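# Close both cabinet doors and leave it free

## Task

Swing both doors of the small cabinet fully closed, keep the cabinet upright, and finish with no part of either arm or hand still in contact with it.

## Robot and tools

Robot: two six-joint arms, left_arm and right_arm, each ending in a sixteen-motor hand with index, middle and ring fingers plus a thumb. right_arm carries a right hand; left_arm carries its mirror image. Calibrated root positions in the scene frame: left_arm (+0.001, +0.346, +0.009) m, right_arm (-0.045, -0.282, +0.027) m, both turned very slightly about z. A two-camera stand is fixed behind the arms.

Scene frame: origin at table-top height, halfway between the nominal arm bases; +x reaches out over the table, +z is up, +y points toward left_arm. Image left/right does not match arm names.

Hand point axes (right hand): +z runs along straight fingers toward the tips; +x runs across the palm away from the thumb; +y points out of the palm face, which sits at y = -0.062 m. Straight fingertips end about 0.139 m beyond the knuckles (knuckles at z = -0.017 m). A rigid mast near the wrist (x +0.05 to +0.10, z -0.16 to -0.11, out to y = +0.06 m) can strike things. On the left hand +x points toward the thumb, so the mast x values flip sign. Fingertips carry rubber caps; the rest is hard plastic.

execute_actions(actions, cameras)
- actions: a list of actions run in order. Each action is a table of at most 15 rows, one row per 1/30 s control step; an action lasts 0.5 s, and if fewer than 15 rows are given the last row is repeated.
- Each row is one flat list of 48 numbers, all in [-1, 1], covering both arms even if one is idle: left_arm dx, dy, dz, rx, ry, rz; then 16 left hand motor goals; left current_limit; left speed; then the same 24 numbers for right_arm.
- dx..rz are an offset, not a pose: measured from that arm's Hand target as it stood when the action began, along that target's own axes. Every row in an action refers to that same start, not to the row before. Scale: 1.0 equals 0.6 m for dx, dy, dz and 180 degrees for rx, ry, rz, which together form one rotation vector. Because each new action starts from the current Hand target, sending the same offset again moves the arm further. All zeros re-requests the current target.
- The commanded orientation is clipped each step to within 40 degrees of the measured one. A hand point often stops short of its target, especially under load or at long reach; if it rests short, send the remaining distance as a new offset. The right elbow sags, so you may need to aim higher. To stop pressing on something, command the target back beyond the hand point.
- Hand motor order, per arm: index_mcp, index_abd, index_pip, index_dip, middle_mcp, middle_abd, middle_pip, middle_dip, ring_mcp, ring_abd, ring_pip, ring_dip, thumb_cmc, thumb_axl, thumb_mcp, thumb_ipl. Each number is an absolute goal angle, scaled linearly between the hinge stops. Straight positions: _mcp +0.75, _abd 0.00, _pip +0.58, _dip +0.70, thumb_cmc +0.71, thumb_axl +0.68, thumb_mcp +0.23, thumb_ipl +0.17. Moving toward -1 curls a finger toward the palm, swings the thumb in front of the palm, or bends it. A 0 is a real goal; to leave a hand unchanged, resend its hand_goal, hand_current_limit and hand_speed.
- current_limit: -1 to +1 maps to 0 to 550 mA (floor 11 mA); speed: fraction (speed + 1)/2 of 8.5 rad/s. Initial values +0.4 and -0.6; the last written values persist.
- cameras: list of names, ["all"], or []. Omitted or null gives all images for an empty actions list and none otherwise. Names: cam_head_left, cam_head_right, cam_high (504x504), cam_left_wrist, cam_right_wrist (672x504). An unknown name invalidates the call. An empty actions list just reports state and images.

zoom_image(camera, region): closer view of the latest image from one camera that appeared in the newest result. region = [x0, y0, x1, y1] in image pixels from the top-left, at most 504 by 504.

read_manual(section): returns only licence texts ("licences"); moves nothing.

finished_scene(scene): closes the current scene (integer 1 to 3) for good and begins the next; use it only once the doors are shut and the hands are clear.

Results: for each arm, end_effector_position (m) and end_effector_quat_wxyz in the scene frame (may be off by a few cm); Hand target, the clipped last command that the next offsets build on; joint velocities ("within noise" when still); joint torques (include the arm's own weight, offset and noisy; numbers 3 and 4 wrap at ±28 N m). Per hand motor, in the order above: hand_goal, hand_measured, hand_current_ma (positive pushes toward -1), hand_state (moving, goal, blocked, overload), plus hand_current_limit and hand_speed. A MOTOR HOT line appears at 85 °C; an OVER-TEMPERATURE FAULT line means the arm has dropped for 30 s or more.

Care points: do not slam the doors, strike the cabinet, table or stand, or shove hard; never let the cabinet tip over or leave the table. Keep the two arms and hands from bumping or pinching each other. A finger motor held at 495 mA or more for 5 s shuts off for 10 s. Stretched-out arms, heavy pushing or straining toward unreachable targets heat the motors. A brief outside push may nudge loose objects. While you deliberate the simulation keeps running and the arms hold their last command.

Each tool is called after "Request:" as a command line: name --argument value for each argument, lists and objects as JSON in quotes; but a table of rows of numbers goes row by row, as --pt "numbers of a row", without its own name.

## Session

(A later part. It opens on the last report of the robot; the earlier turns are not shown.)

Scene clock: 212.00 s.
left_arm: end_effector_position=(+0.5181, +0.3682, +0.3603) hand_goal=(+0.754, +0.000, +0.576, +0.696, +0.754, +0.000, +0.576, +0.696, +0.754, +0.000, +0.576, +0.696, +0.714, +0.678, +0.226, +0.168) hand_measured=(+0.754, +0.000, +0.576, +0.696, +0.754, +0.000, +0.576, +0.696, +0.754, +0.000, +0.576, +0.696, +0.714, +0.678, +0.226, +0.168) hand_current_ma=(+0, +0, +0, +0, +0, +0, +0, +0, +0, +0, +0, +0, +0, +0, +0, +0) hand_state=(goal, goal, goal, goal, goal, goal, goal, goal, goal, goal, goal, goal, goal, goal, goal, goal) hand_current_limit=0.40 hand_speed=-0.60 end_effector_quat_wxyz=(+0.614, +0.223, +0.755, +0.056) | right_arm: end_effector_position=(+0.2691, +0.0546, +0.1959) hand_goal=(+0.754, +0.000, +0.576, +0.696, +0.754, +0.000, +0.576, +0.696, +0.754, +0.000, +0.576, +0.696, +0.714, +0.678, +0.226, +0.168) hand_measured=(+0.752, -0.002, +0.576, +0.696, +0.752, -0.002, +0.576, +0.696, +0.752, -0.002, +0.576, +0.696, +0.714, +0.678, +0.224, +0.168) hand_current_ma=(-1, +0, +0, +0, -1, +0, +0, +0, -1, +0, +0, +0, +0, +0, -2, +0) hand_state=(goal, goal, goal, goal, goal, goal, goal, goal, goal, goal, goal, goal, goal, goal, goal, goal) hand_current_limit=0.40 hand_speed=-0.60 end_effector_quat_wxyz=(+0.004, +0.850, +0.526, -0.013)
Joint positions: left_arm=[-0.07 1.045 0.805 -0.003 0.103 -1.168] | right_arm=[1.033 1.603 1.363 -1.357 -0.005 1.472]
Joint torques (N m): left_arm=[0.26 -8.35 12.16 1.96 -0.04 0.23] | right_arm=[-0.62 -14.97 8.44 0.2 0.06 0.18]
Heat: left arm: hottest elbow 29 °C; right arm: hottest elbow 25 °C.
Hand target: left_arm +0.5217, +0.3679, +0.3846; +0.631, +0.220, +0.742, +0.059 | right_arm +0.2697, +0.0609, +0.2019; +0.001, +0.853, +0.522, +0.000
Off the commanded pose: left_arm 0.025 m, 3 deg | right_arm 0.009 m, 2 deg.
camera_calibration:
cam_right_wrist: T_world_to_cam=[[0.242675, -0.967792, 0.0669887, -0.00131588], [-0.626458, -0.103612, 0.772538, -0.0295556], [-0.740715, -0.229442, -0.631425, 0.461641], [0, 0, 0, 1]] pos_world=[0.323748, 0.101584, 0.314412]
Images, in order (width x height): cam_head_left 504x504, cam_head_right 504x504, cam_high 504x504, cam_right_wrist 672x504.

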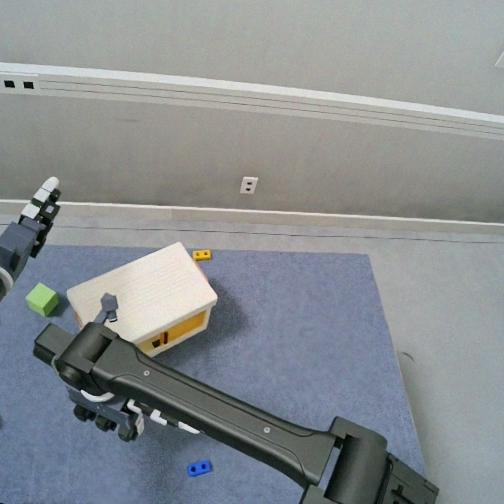

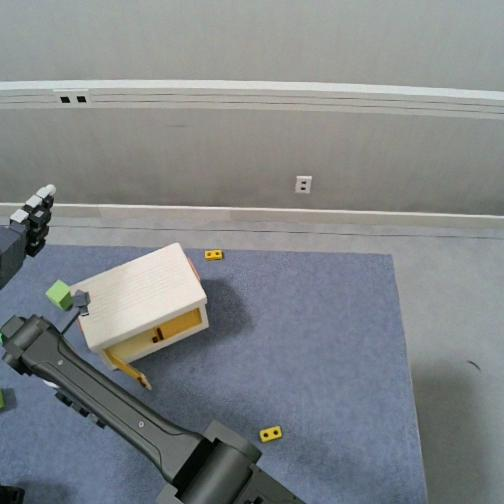

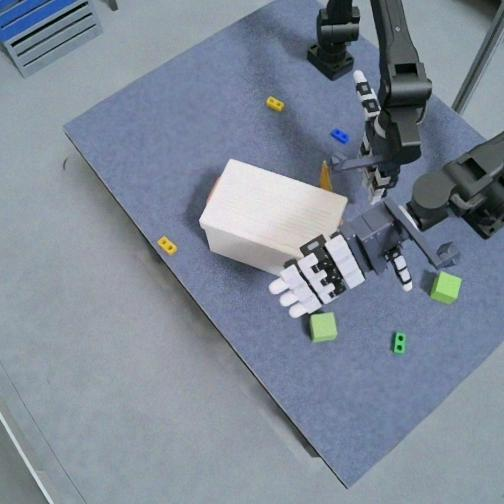

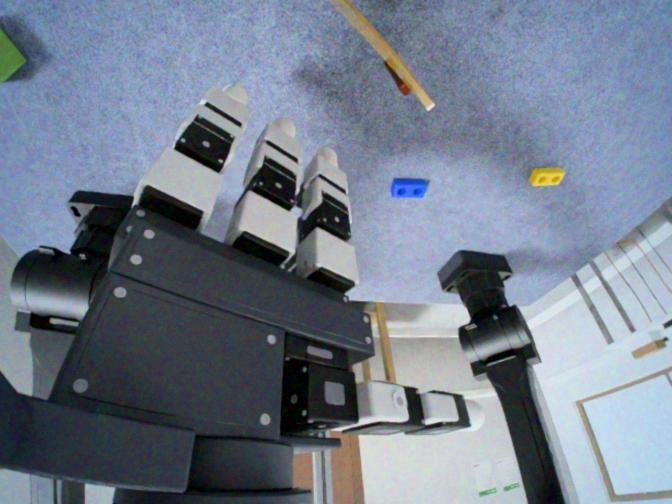

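Request:
execute_actions --actions '[[[0,0,0,0,0,0,0.754,0,0.576,0.696,0.754,0,0.576,0.696,0.754,0,0.576,0.696,0.714,0.678,0.226,0.168,0.4,-0.6,0.002,0.059,0.005,0,0,0,0.754,0,0.576,0.696,0.754,0,0.576,0.696,0.754,0,0.576,0.696,0.714,0.678,0.226,0.168,0.4,-0.6]],[[0,0,0,0,0,0,0.754,0,0.576,0.696,0.754,0,0.576,0.696,0.754,0,0.576,0.696,0.714,0.678,0.226,0.168,0.4,-0.6,0.002,0.059,0.005,0,0,0,0.754,0,0.576,0.696,0.754,0,0.576,0.696,0.754,0,0.576,0.696,0.714,0.678,0.226,0.168,0.4,-0.6]],[[0,0,0,0,0,0,0.754,0,0.576,0.696,0.754,0,0.576,0.696,0.754,0,0.576,0.696,0.714,0.678,0.226,0.168,0.4,-0.6,0.033,0.034,0,0,0,-0.094,0.754,0,0.576,0.696,0.754,0,0.576,0.696,0.754,0,0.576,0.696,0.714,0.678,0.226,0.168,0.4,-0.6]],[[0,0,0,0,0,0,0.754,0,0.576,0.696,0.754,0,0.576,0.696,0.754,0,0.576,0.696,0.714,0.678,0.226,0.168,0.4,-0.6,0.04,0.037,0,0,0,-0.111,0.754,0,0.576,0.696,0.754,0,0.576,0.696,0.754,0,0.576,0.696,0.714,0.678,0.226,0.168,0.4,-0.6]],[[0,0,0,0,0,0,0.754,0,0.576,0.696,0.754,0,0.576,0.696,0.754,0,0.576,0.696,0.714,0.678,0.226,0.168,0.4,-0.6,0.034,0.035,0,0,0,-0.094,0.754,0,0.576,0.696,0.754,0,0.576,0.696,0.754,0,0.576,0.696,0.714,0.678,0.226,0.168,0.4,-0.6]],[[0,0,0,0,0,0,0.754,0,0.576,0.696,0.754,0,0.576,0.696,0.754,0,0.576,0.696,0.714,0.678,0.226,0.168,0.4,-0.6,0,0.025,0,0,0,0,0.754,0,0.576,0.696,0.754,0,0.576,0.696,0.754,0,0.576,0.696,0.714,0.678,0.226,0.168,0.4,-0.6]]]' --cameras '["cam_head_left","cam_head_right","cam_high","cam_right_wrist"]'

Request:
zoom_image --camera "cam_head_left" --region '[50, 230, 250, 430]'

Scene clock: 226.43 s.
left_arm: end_effector_position=(+0.5181, +0.3682, +0.3603) hand_goal=(+0.754, +0.000, +0.576, +0.696, +0.754, +0.000, +0.576, +0.696, +0.754, +0.000, +0.576, +0.696, +0.714, +0.678, +0.226, +0.168) hand_measured=(+0.754, +0.000, +0.576, +0.696, +0.754, +0.000, +0.576, +0.696, +0.754, +0.000, +0.576, +0.696, +0.714, +0.678, +0.226, +0.168) hand_current_ma=(+0, +0, +0, +0, +0, +0, +0, +0, +0, +0, +0, +0, +0, +0, +0, +0) hand_state=(goal, goal, goal, goal, goal, goal, goal, goal, goal, goal, goal, goal, goal, goal, goal, goal) hand_current_limit=0.40 hand_speed=-0.60 end_effector_quat_wxyz=(+0.614, +0.223, +0.755, +0.056) | right_arm: end_effector_position=(+0.4045, +0.0834, +0.1905) hand_goal=(+0.754, +0.000, +0.576, +0.696, +0.754, +0.000, +0.576, +0.696, +0.754, +0.000, +0.576, +0.696, +0.714, +0.678, +0.226, +0.168) hand_measured=(+0.756, +0.002, +0.576, +0.696, +0.752, -0.002, +0.576, +0.696, +0.752, -0.002, +0.576, +0.696, +0.714, +0.678, +0.224, +0.168) hand_current_ma=(+1, +0, +0, +0, -1, +0, +0, +0, -1, +0, +0, +0, +0, +0, -2, +0) hand_state=(goal, goal, goal, goal, goal, goal, goal, goal, goal, goal, goal, goal, goal, goal, goal, goal) hand_current_limit=0.40 hand_speed=-0.60 end_effector_quat_wxyz=(+0.000, +0.526, +0.851, -0.006)
Joint positions: left_arm=[-0.07 1.045 0.805 -0.003 0.103 -1.168] | right_arm=[0.79 1.689 1.459 -1.353 0.003 0.303]
Joint torques (N m): left_arm=[0.32 -8.23 12.23 2 -0.02 0.23] | right_arm=[-1.96 -14.51 10.89 -0.31 -0.07 -0.07]
Heat: left arm: hottest elbow 29 °C; right arm: hottest elbow 25 °C.
Hand target: left_arm +0.5217, +0.3679, +0.3846; +0.631, +0.220, +0.742, +0.059 | right_arm +0.4177, +0.0895, +0.1961; +0.000, +0.524, +0.852, +0.000
Off the commanded pose: left_arm 0.025 m, 3 deg | right_arm 0.016 m, 1 deg.
camera_calibration:
cam_right_wrist: T_world_to_cam=[[0.919651, -0.389534, 0.0500583, -0.324752], [-0.285227, -0.574832, 0.766951, -0.0351431], [-0.269979, -0.719605, -0.639751, 0.417162], [0, 0, 0, 1]] pos_world=[0.401259, 0.153488, 0.310089]
Images, in order (width x height): cam_head_left 504x504, cam_head_right 504x504, cam_high 504x504, cam_right_wrist 672x504.

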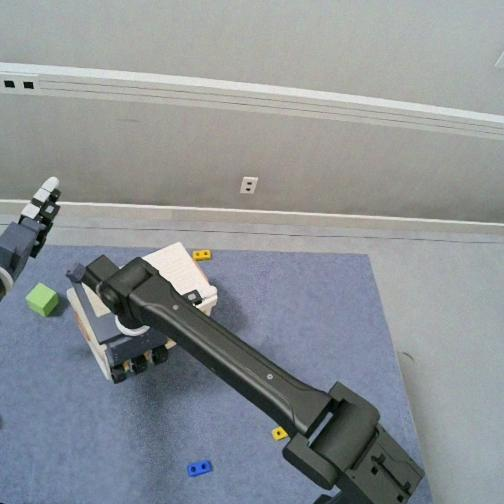

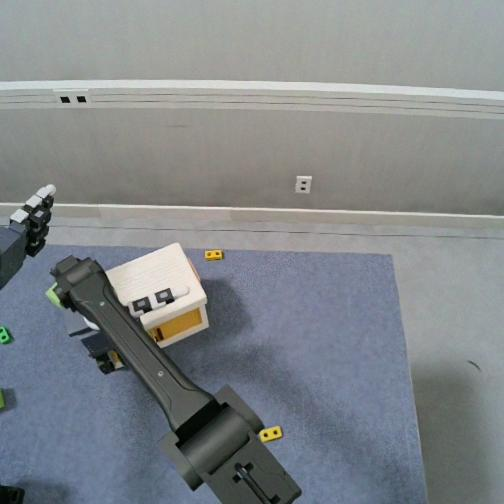

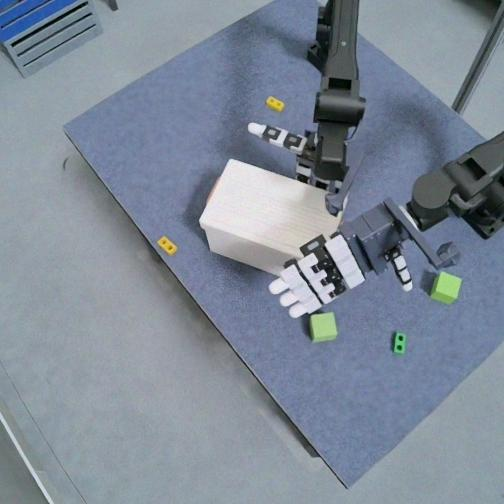

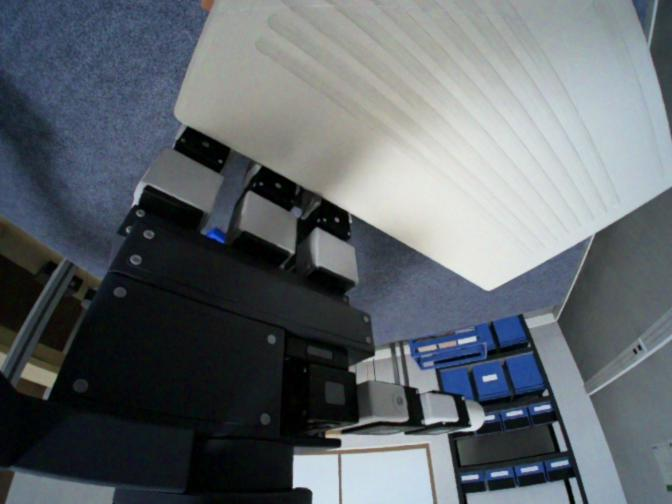

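Scaled by 2.520 from the camera's 504x504 image, which has a finer 720x720 frame.

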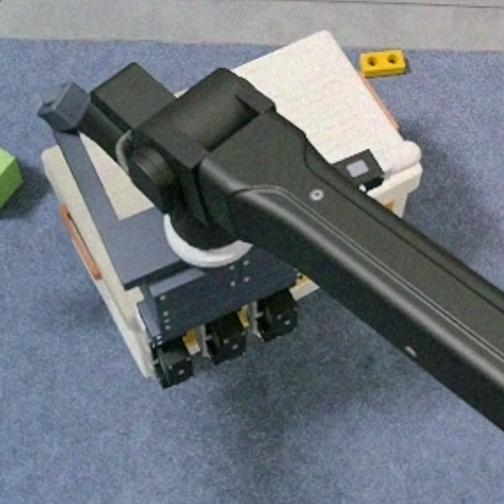

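Request:
execute_actions --actions '[[[0,0,0,0,0,0,0.754,0,0.576,0.696,0.754,0,0.576,0.696,0.754,0,0.576,0.696,0.714,0.678,0.226,0.168,0.4,-0.6,-0.02,0.03,0,0,0,0,0.754,0,0.576,0.696,0.754,0,0.576,0.696,0.754,0,0.576,0.696,0.714,0.678,0.226,0.168,0.4,-0.6]]]'

Request:
execute_actions --actions '[[[0,0,0,0,0,0,0.754,0,0.576,0.696,0.754,0,0.576,0.696,0.754,0,0.576,0.696,0.714,0.678,0.226,0.168,0.4,-0.6,0,-0.083,-0.03,0,0,0,0.754,0,0.576,0.696,0.754,0,0.576,0.696,0.754,0,0.576,0.696,0.714,0.678,0.226,0.168,0.4,-0.6]],[[0,0,0,0,0,0,0.754,0,0.576,0.696,0.754,0,0.576,0.696,0.754,0,0.576,0.696,0.714,0.678,0.226,0.168,0.4,-0.6,0,-0.1,-0.12,0,0,0,0.754,0,0.576,0.696,0.754,0,0.576,0.696,0.754,0,0.576,0.696,0.714,0.678,0.226,0.168,0.4,-0.6]],[[0,0,0,0,0,0,0.754,0,0.576,0.696,0.754,0,0.576,0.696,0.754,0,0.576,0.696,0.714,0.678,0.226,0.168,0.4,-0.6,-0.08,-0.1,-0.05,0,0,0,0.754,0,0.576,0.696,0.754,0,0.576,0.696,0.754,0,0.576,0.696,0.714,0.678,0.226,0.168,0.4,-0.6]]]' --cameras '["cam_head_left","cam_head_right","cam_high","cam_right_wrist"]'

Request:
zoom_image --camera "cam_head_right" --region '[50, 230, 250, 430]'

Request:
zoom_image --camera "cam_head_left" --region '[50, 230, 250, 430]'

Scene clock: 240.37 s.
left_arm: end_effector_position=(+0.5181, +0.3682, +0.3603) hand_goal=(+0.754, +0.000, +0.576, +0.696, +0.754, +0.000, +0.576, +0.696, +0.754, +0.000, +0.576, +0.696, +0.714, +0.678, +0.226, +0.168) hand_measured=(+0.754, +0.000, +0.576, +0.696, +0.754, +0.000, +0.576, +0.696, +0.754, +0.000, +0.576, +0.696, +0.714, +0.678, +0.226, +0.168) hand_current_ma=(+0, +0, +0, +0, +0, +0, +0, +0, +0, +0, +0, +0, +0, +0, +0, +0) hand_state=(goal, goal, goal, goal, goal, goal, goal, goal, goal, goal, goal, goal, goal, goal, goal, goal) hand_current_limit=0.40 hand_speed=-0.60 end_effector_quat_wxyz=(+0.614, +0.223, +0.755, +0.056) | right_arm: end_effector_position=(+0.4200, +0.0815, +0.1883) hand_goal=(+0.754, +0.000, +0.576, +0.696, +0.754, +0.000, +0.576, +0.696, +0.754, +0.000, +0.576, +0.696, +0.714, +0.678, +0.226, +0.168) hand_measured=(+0.754, +0.002, +0.576, +0.696, +0.752, -0.002, +0.576, +0.696, +0.762, -0.002, +0.576, +0.696, +0.714, +0.678, +0.224, +0.168) hand_current_ma=(+0, +0, +0, +0, -1, +0, +0, +0, +7, +0, +0, +0, +0, +0, -2, +0) hand_state=(goal, goal, goal, goal, goal, goal, goal, goal, goal, goal, goal, goal, goal, goal, goal, goal) hand_current_limit=0.40 hand_speed=-0.60 end_effector_quat_wxyz=(-0.004, +0.519, +0.855, -0.012)
Joint positions: left_arm=[-0.07 1.045 0.805 -0.003 0.103 -1.168] | right_arm=[0.762 1.722 1.499 -1.374 -0.001 0.26]
Joint torques (N m): left_arm=[0.15 -8.12 12.18 1.88 -0.04 0.22] | right_arm=[-2.2 -14.8 11.41 -0.01 0.08 0.02]
Heat: left arm: hottest elbow 29 °C; right arm: hottest elbow 25 °C.
Hand target: left_arm +0.5217, +0.3679, +0.3846; +0.631, +0.220, +0.742, +0.059 | right_arm +0.4392, +0.0870, +0.1958; +0.000, +0.524, +0.852, -0.001
Off the commanded pose: left_arm 0.025 m, 3 deg | right_arm 0.021 m, 2 deg.

Scene clock: 242.30 s.
left_arm: end_effector_position=(+0.5181, +0.3682, +0.3603) hand_goal=(+0.754, +0.000, +0.576, +0.696, +0.754, +0.000, +0.576, +0.696, +0.754, +0.000, +0.576, +0.696, +0.714, +0.678, +0.226, +0.168) hand_measured=(+0.754, +0.000, +0.576, +0.696, +0.754, +0.000, +0.576, +0.696, +0.754, +0.000, +0.576, +0.696, +0.714, +0.678, +0.226, +0.168) hand_current_ma=(+0, +0, +0, +0, +0, +0, +0, +0, +0, +0, +0, +0, +0, +0, +0, +0) hand_state=(goal, goal, goal, goal, goal, goal, goal, goal, goal, goal, goal, goal, goal, goal, goal, goal) hand_current_limit=0.40 hand_speed=-0.60 end_effector_quat_wxyz=(+0.614, +0.223, +0.755, +0.056) | right_arm: end_effector_position=(+0.3079, -0.0308, +0.3219) hand_goal=(+0.754, +0.000, +0.576, +0.696, +0.754, +0.000, +0.576, +0.696, +0.754, +0.000, +0.576, +0.696, +0.714, +0.678, +0.226, +0.168) hand_measured=(+0.752, +0.002, +0.576, +0.696, +0.752, -0.002, +0.576, +0.696, +0.752, -0.002, +0.576, +0.696, +0.714, +0.678, +0.224, +0.168) hand_current_ma=(-1, +0, +0, +0, -1, +0, +0, +0, -1, +0, +0, +0, +0, +0, -2, +0) hand_state=(goal, goal, goal, goal, goal, goal, goal, goal, goal, goal, goal, goal, goal, goal, goal, goal) hand_current_limit=0.40 hand_speed=-0.60 end_effector_quat_wxyz=(+0.004, +0.527, +0.850, +0.010)
Joint positions: left_arm=[-0.07 1.045 0.805 -0.003 0.103 -1.168] | right_arm=[0.746 1.254 1.329 -1.625 0.002 0.261]
Joint torques (N m): left_arm=[0.5 -8.06 12.18 1.95 -0.01 0.24] | right_arm=[-1.73 -8.12 7.92 -0.27 -0.04 -0.08]
Heat: left arm: hottest elbow 29 °C; right arm: hottest elbow 25 °C.
Hand target: left_arm +0.5217, +0.3679, +0.3846; +0.631, +0.220, +0.742, +0.059 | right_arm +0.3094, -0.0324, +0.3162; +0.000, +0.524, +0.852, +0.000
Off the commanded pose: left_arm 0.025 m, 3 deg | right_arm 0.006 m, 1 deg.
camera_calibration:
cam_right_wrist: T_world_to_cam=[[0.917723, -0.39224, 0.0627092, -0.29058], [-0.303999, -0.591923, 0.746466, -0.217269], [-0.255675, -0.704113, -0.662462, 0.396345], [0, 0, 0, 1]] pos_world=[0.301958, 0.0364881, 0.442969]
Images, in order (width x height): cam_head_left 504x504, cam_head_right 504x504, cam_high 504x504, cam_right_wrist 672x504.

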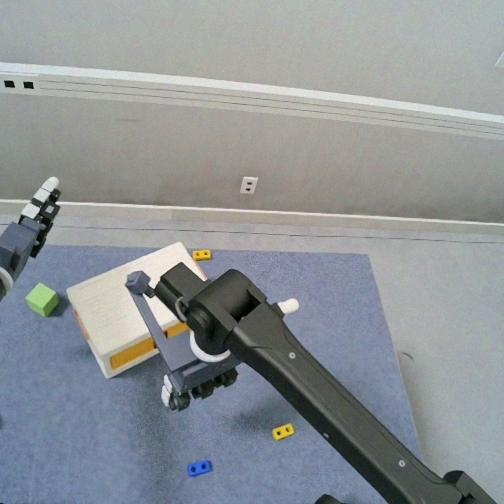

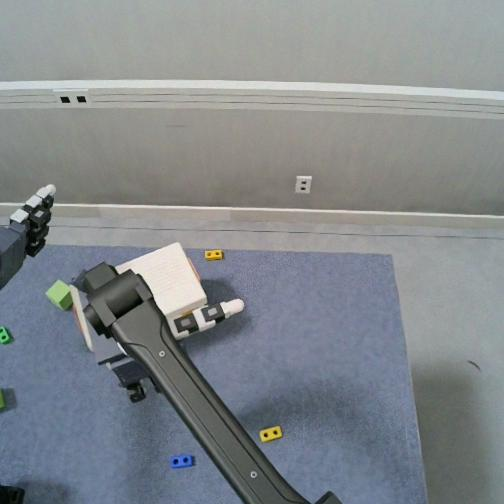

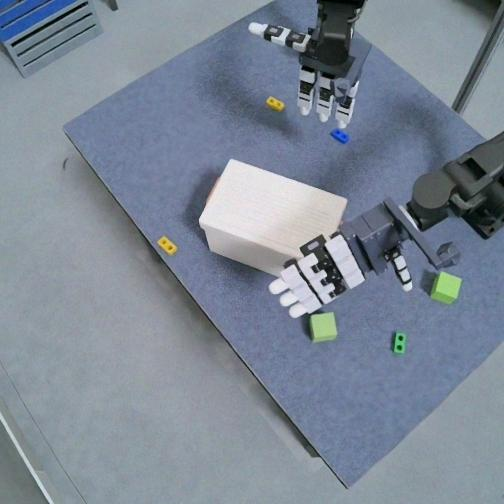

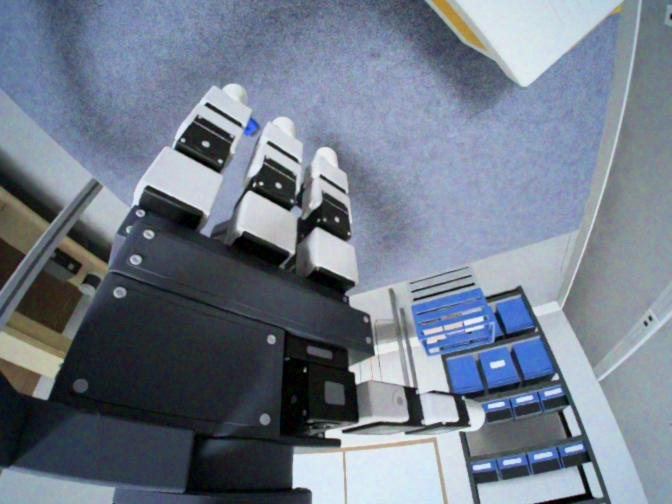

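Scaled by 2.520 from the camera's 504x504 image, which has a finer 720x720 frame.

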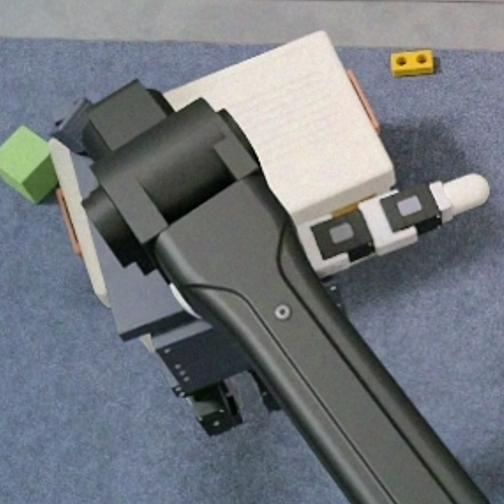

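Scaled by 2.520 from the camera's 504x504 image, which has a finer 720x720 frame.

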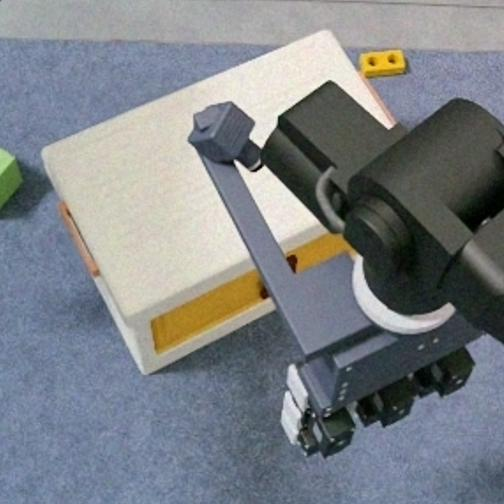

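Request:
execute_actions --actions '[[[0,0,0,0,0,0,0.754,0,0.576,0.696,0.754,0,0.576,0.696,0.754,0,0.576,0.696,0.714,0.678,0.226,0.168,0.4,-0.6,-0.14,-0.165,0,0,0,0,0.754,0,0.576,0.696,0.754,0,0.576,0.696,0.754,0,0.576,0.696,0.714,0.678,0.226,0.168,0.4,-0.6]]]' --cameras '["cam_head_left","cam_head_right"]'

Request:
zoom_image --camera "cam_head_left" --region '[90, 290, 220, 420]'

Request:
zoom_image --camera "cam_head_right" --region '[80, 280, 210, 410]'

Scene clock: 247.57 s.
left_arm: end_effector_position=(+0.5181, +0.3682, +0.3603) hand_goal=(+0.754, +0.000, +0.576, +0.696, +0.754, +0.000, +0.576, +0.696, +0.754, +0.000, +0.576, +0.696, +0.714, +0.678, +0.226, +0.168) hand_measured=(+0.754, +0.000, +0.576, +0.696, +0.754, +0.000, +0.576, +0.696, +0.754, +0.000, +0.576, +0.696, +0.714, +0.678, +0.226, +0.168) hand_current_ma=(+0, +0, +0, +0, +0, +0, +0, +0, +0, +0, +0, +0, +0, +0, +0, +0) hand_state=(goal, goal, goal, goal, goal, goal, goal, goal, goal, goal, goal, goal, goal, goal, goal, goal) hand_current_limit=0.40 hand_speed=-0.60 end_effector_quat_wxyz=(+0.614, +0.223, +0.755, +0.056) | right_arm: end_effector_position=(+0.2586, -0.1497, +0.3199) hand_goal=(+0.754, +0.000, +0.576, +0.696, +0.754, +0.000, +0.576, +0.696, +0.754, +0.000, +0.576, +0.696, +0.714, +0.678, +0.226, +0.168) hand_measured=(+0.752, +0.000, +0.576, +0.696, +0.752, -0.002, +0.576, +0.696, +0.752, -0.002, +0.576, +0.696, +0.712, +0.678, +0.222, +0.168) hand_current_ma=(-1, +0, +0, +0, -1, +0, +0, +0, -1, +0, +0, +0, -1, +0, -3, +0) hand_state=(goal, goal, goal, goal, goal, goal, goal, goal, goal, goal, goal, goal, goal, goal, goal, goal) hand_current_limit=0.40 hand_speed=-0.60 end_effector_quat_wxyz=(+0.012, +0.527, +0.850, +0.016)
Joint positions: left_arm=[-0.07 1.045 0.805 -0.003 0.103 -1.168] | right_arm=[0.516 0.954 1.106 -1.682 0.004 0.031]
Joint torques (N m): left_arm=[0.56 -8.35 12.19 1.95 -0.01 0.25] | right_arm=[-1.96 -3.37 7.77 -0.14 -0.11 -0.08]
Heat: left arm: hottest elbow 29 °C; right arm: hottest shoulder 24 °C.
Hand target: left_arm +0.5217, +0.3679, +0.3846; +0.631, +0.220, +0.742, +0.059 | right_arm +0.2588, -0.1520, +0.3161; +0.000, +0.524, +0.852, -0.001
Off the commanded pose: left_arm 0.025 m, 3 deg | right_arm 0.004 m, 2 deg.
joint sent to its limit (right arm) — joint 4 (wrist pitch), lower limit. The joint targets still meet the commanded pose.
Images, in order (width x height): cam_head_left 504x504, cam_head_right 504x504.

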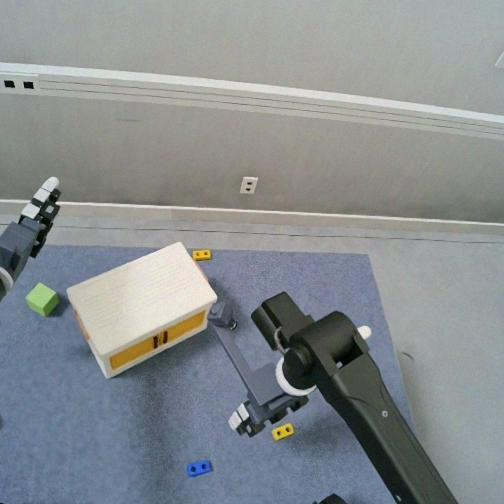

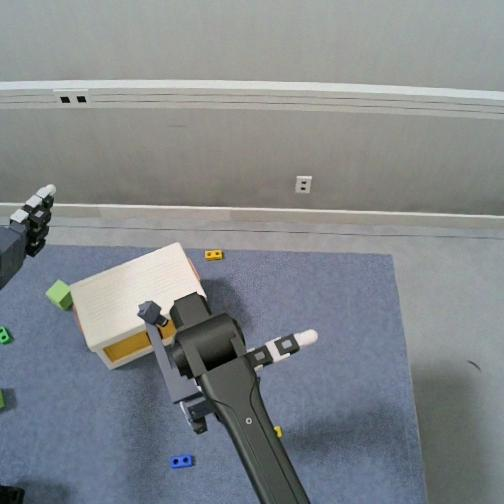

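Scaled by 3.877 from the camera's 504x504 image, which has a finer 720x720 frame.

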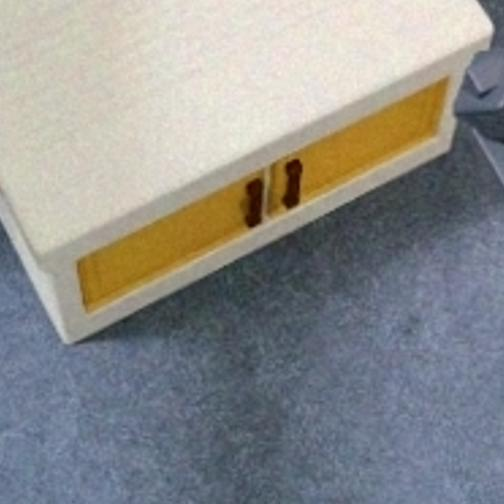

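Scaled by 3.877 from the camera's 504x504 image, which has a finer 720x720 frame.

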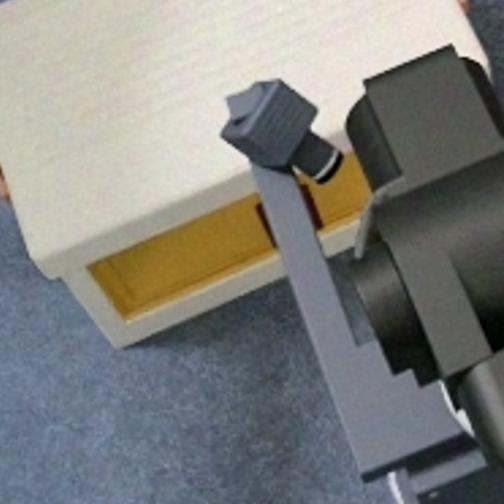

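Request:
finished_scene --scene 1

The scene is finished: the task was done.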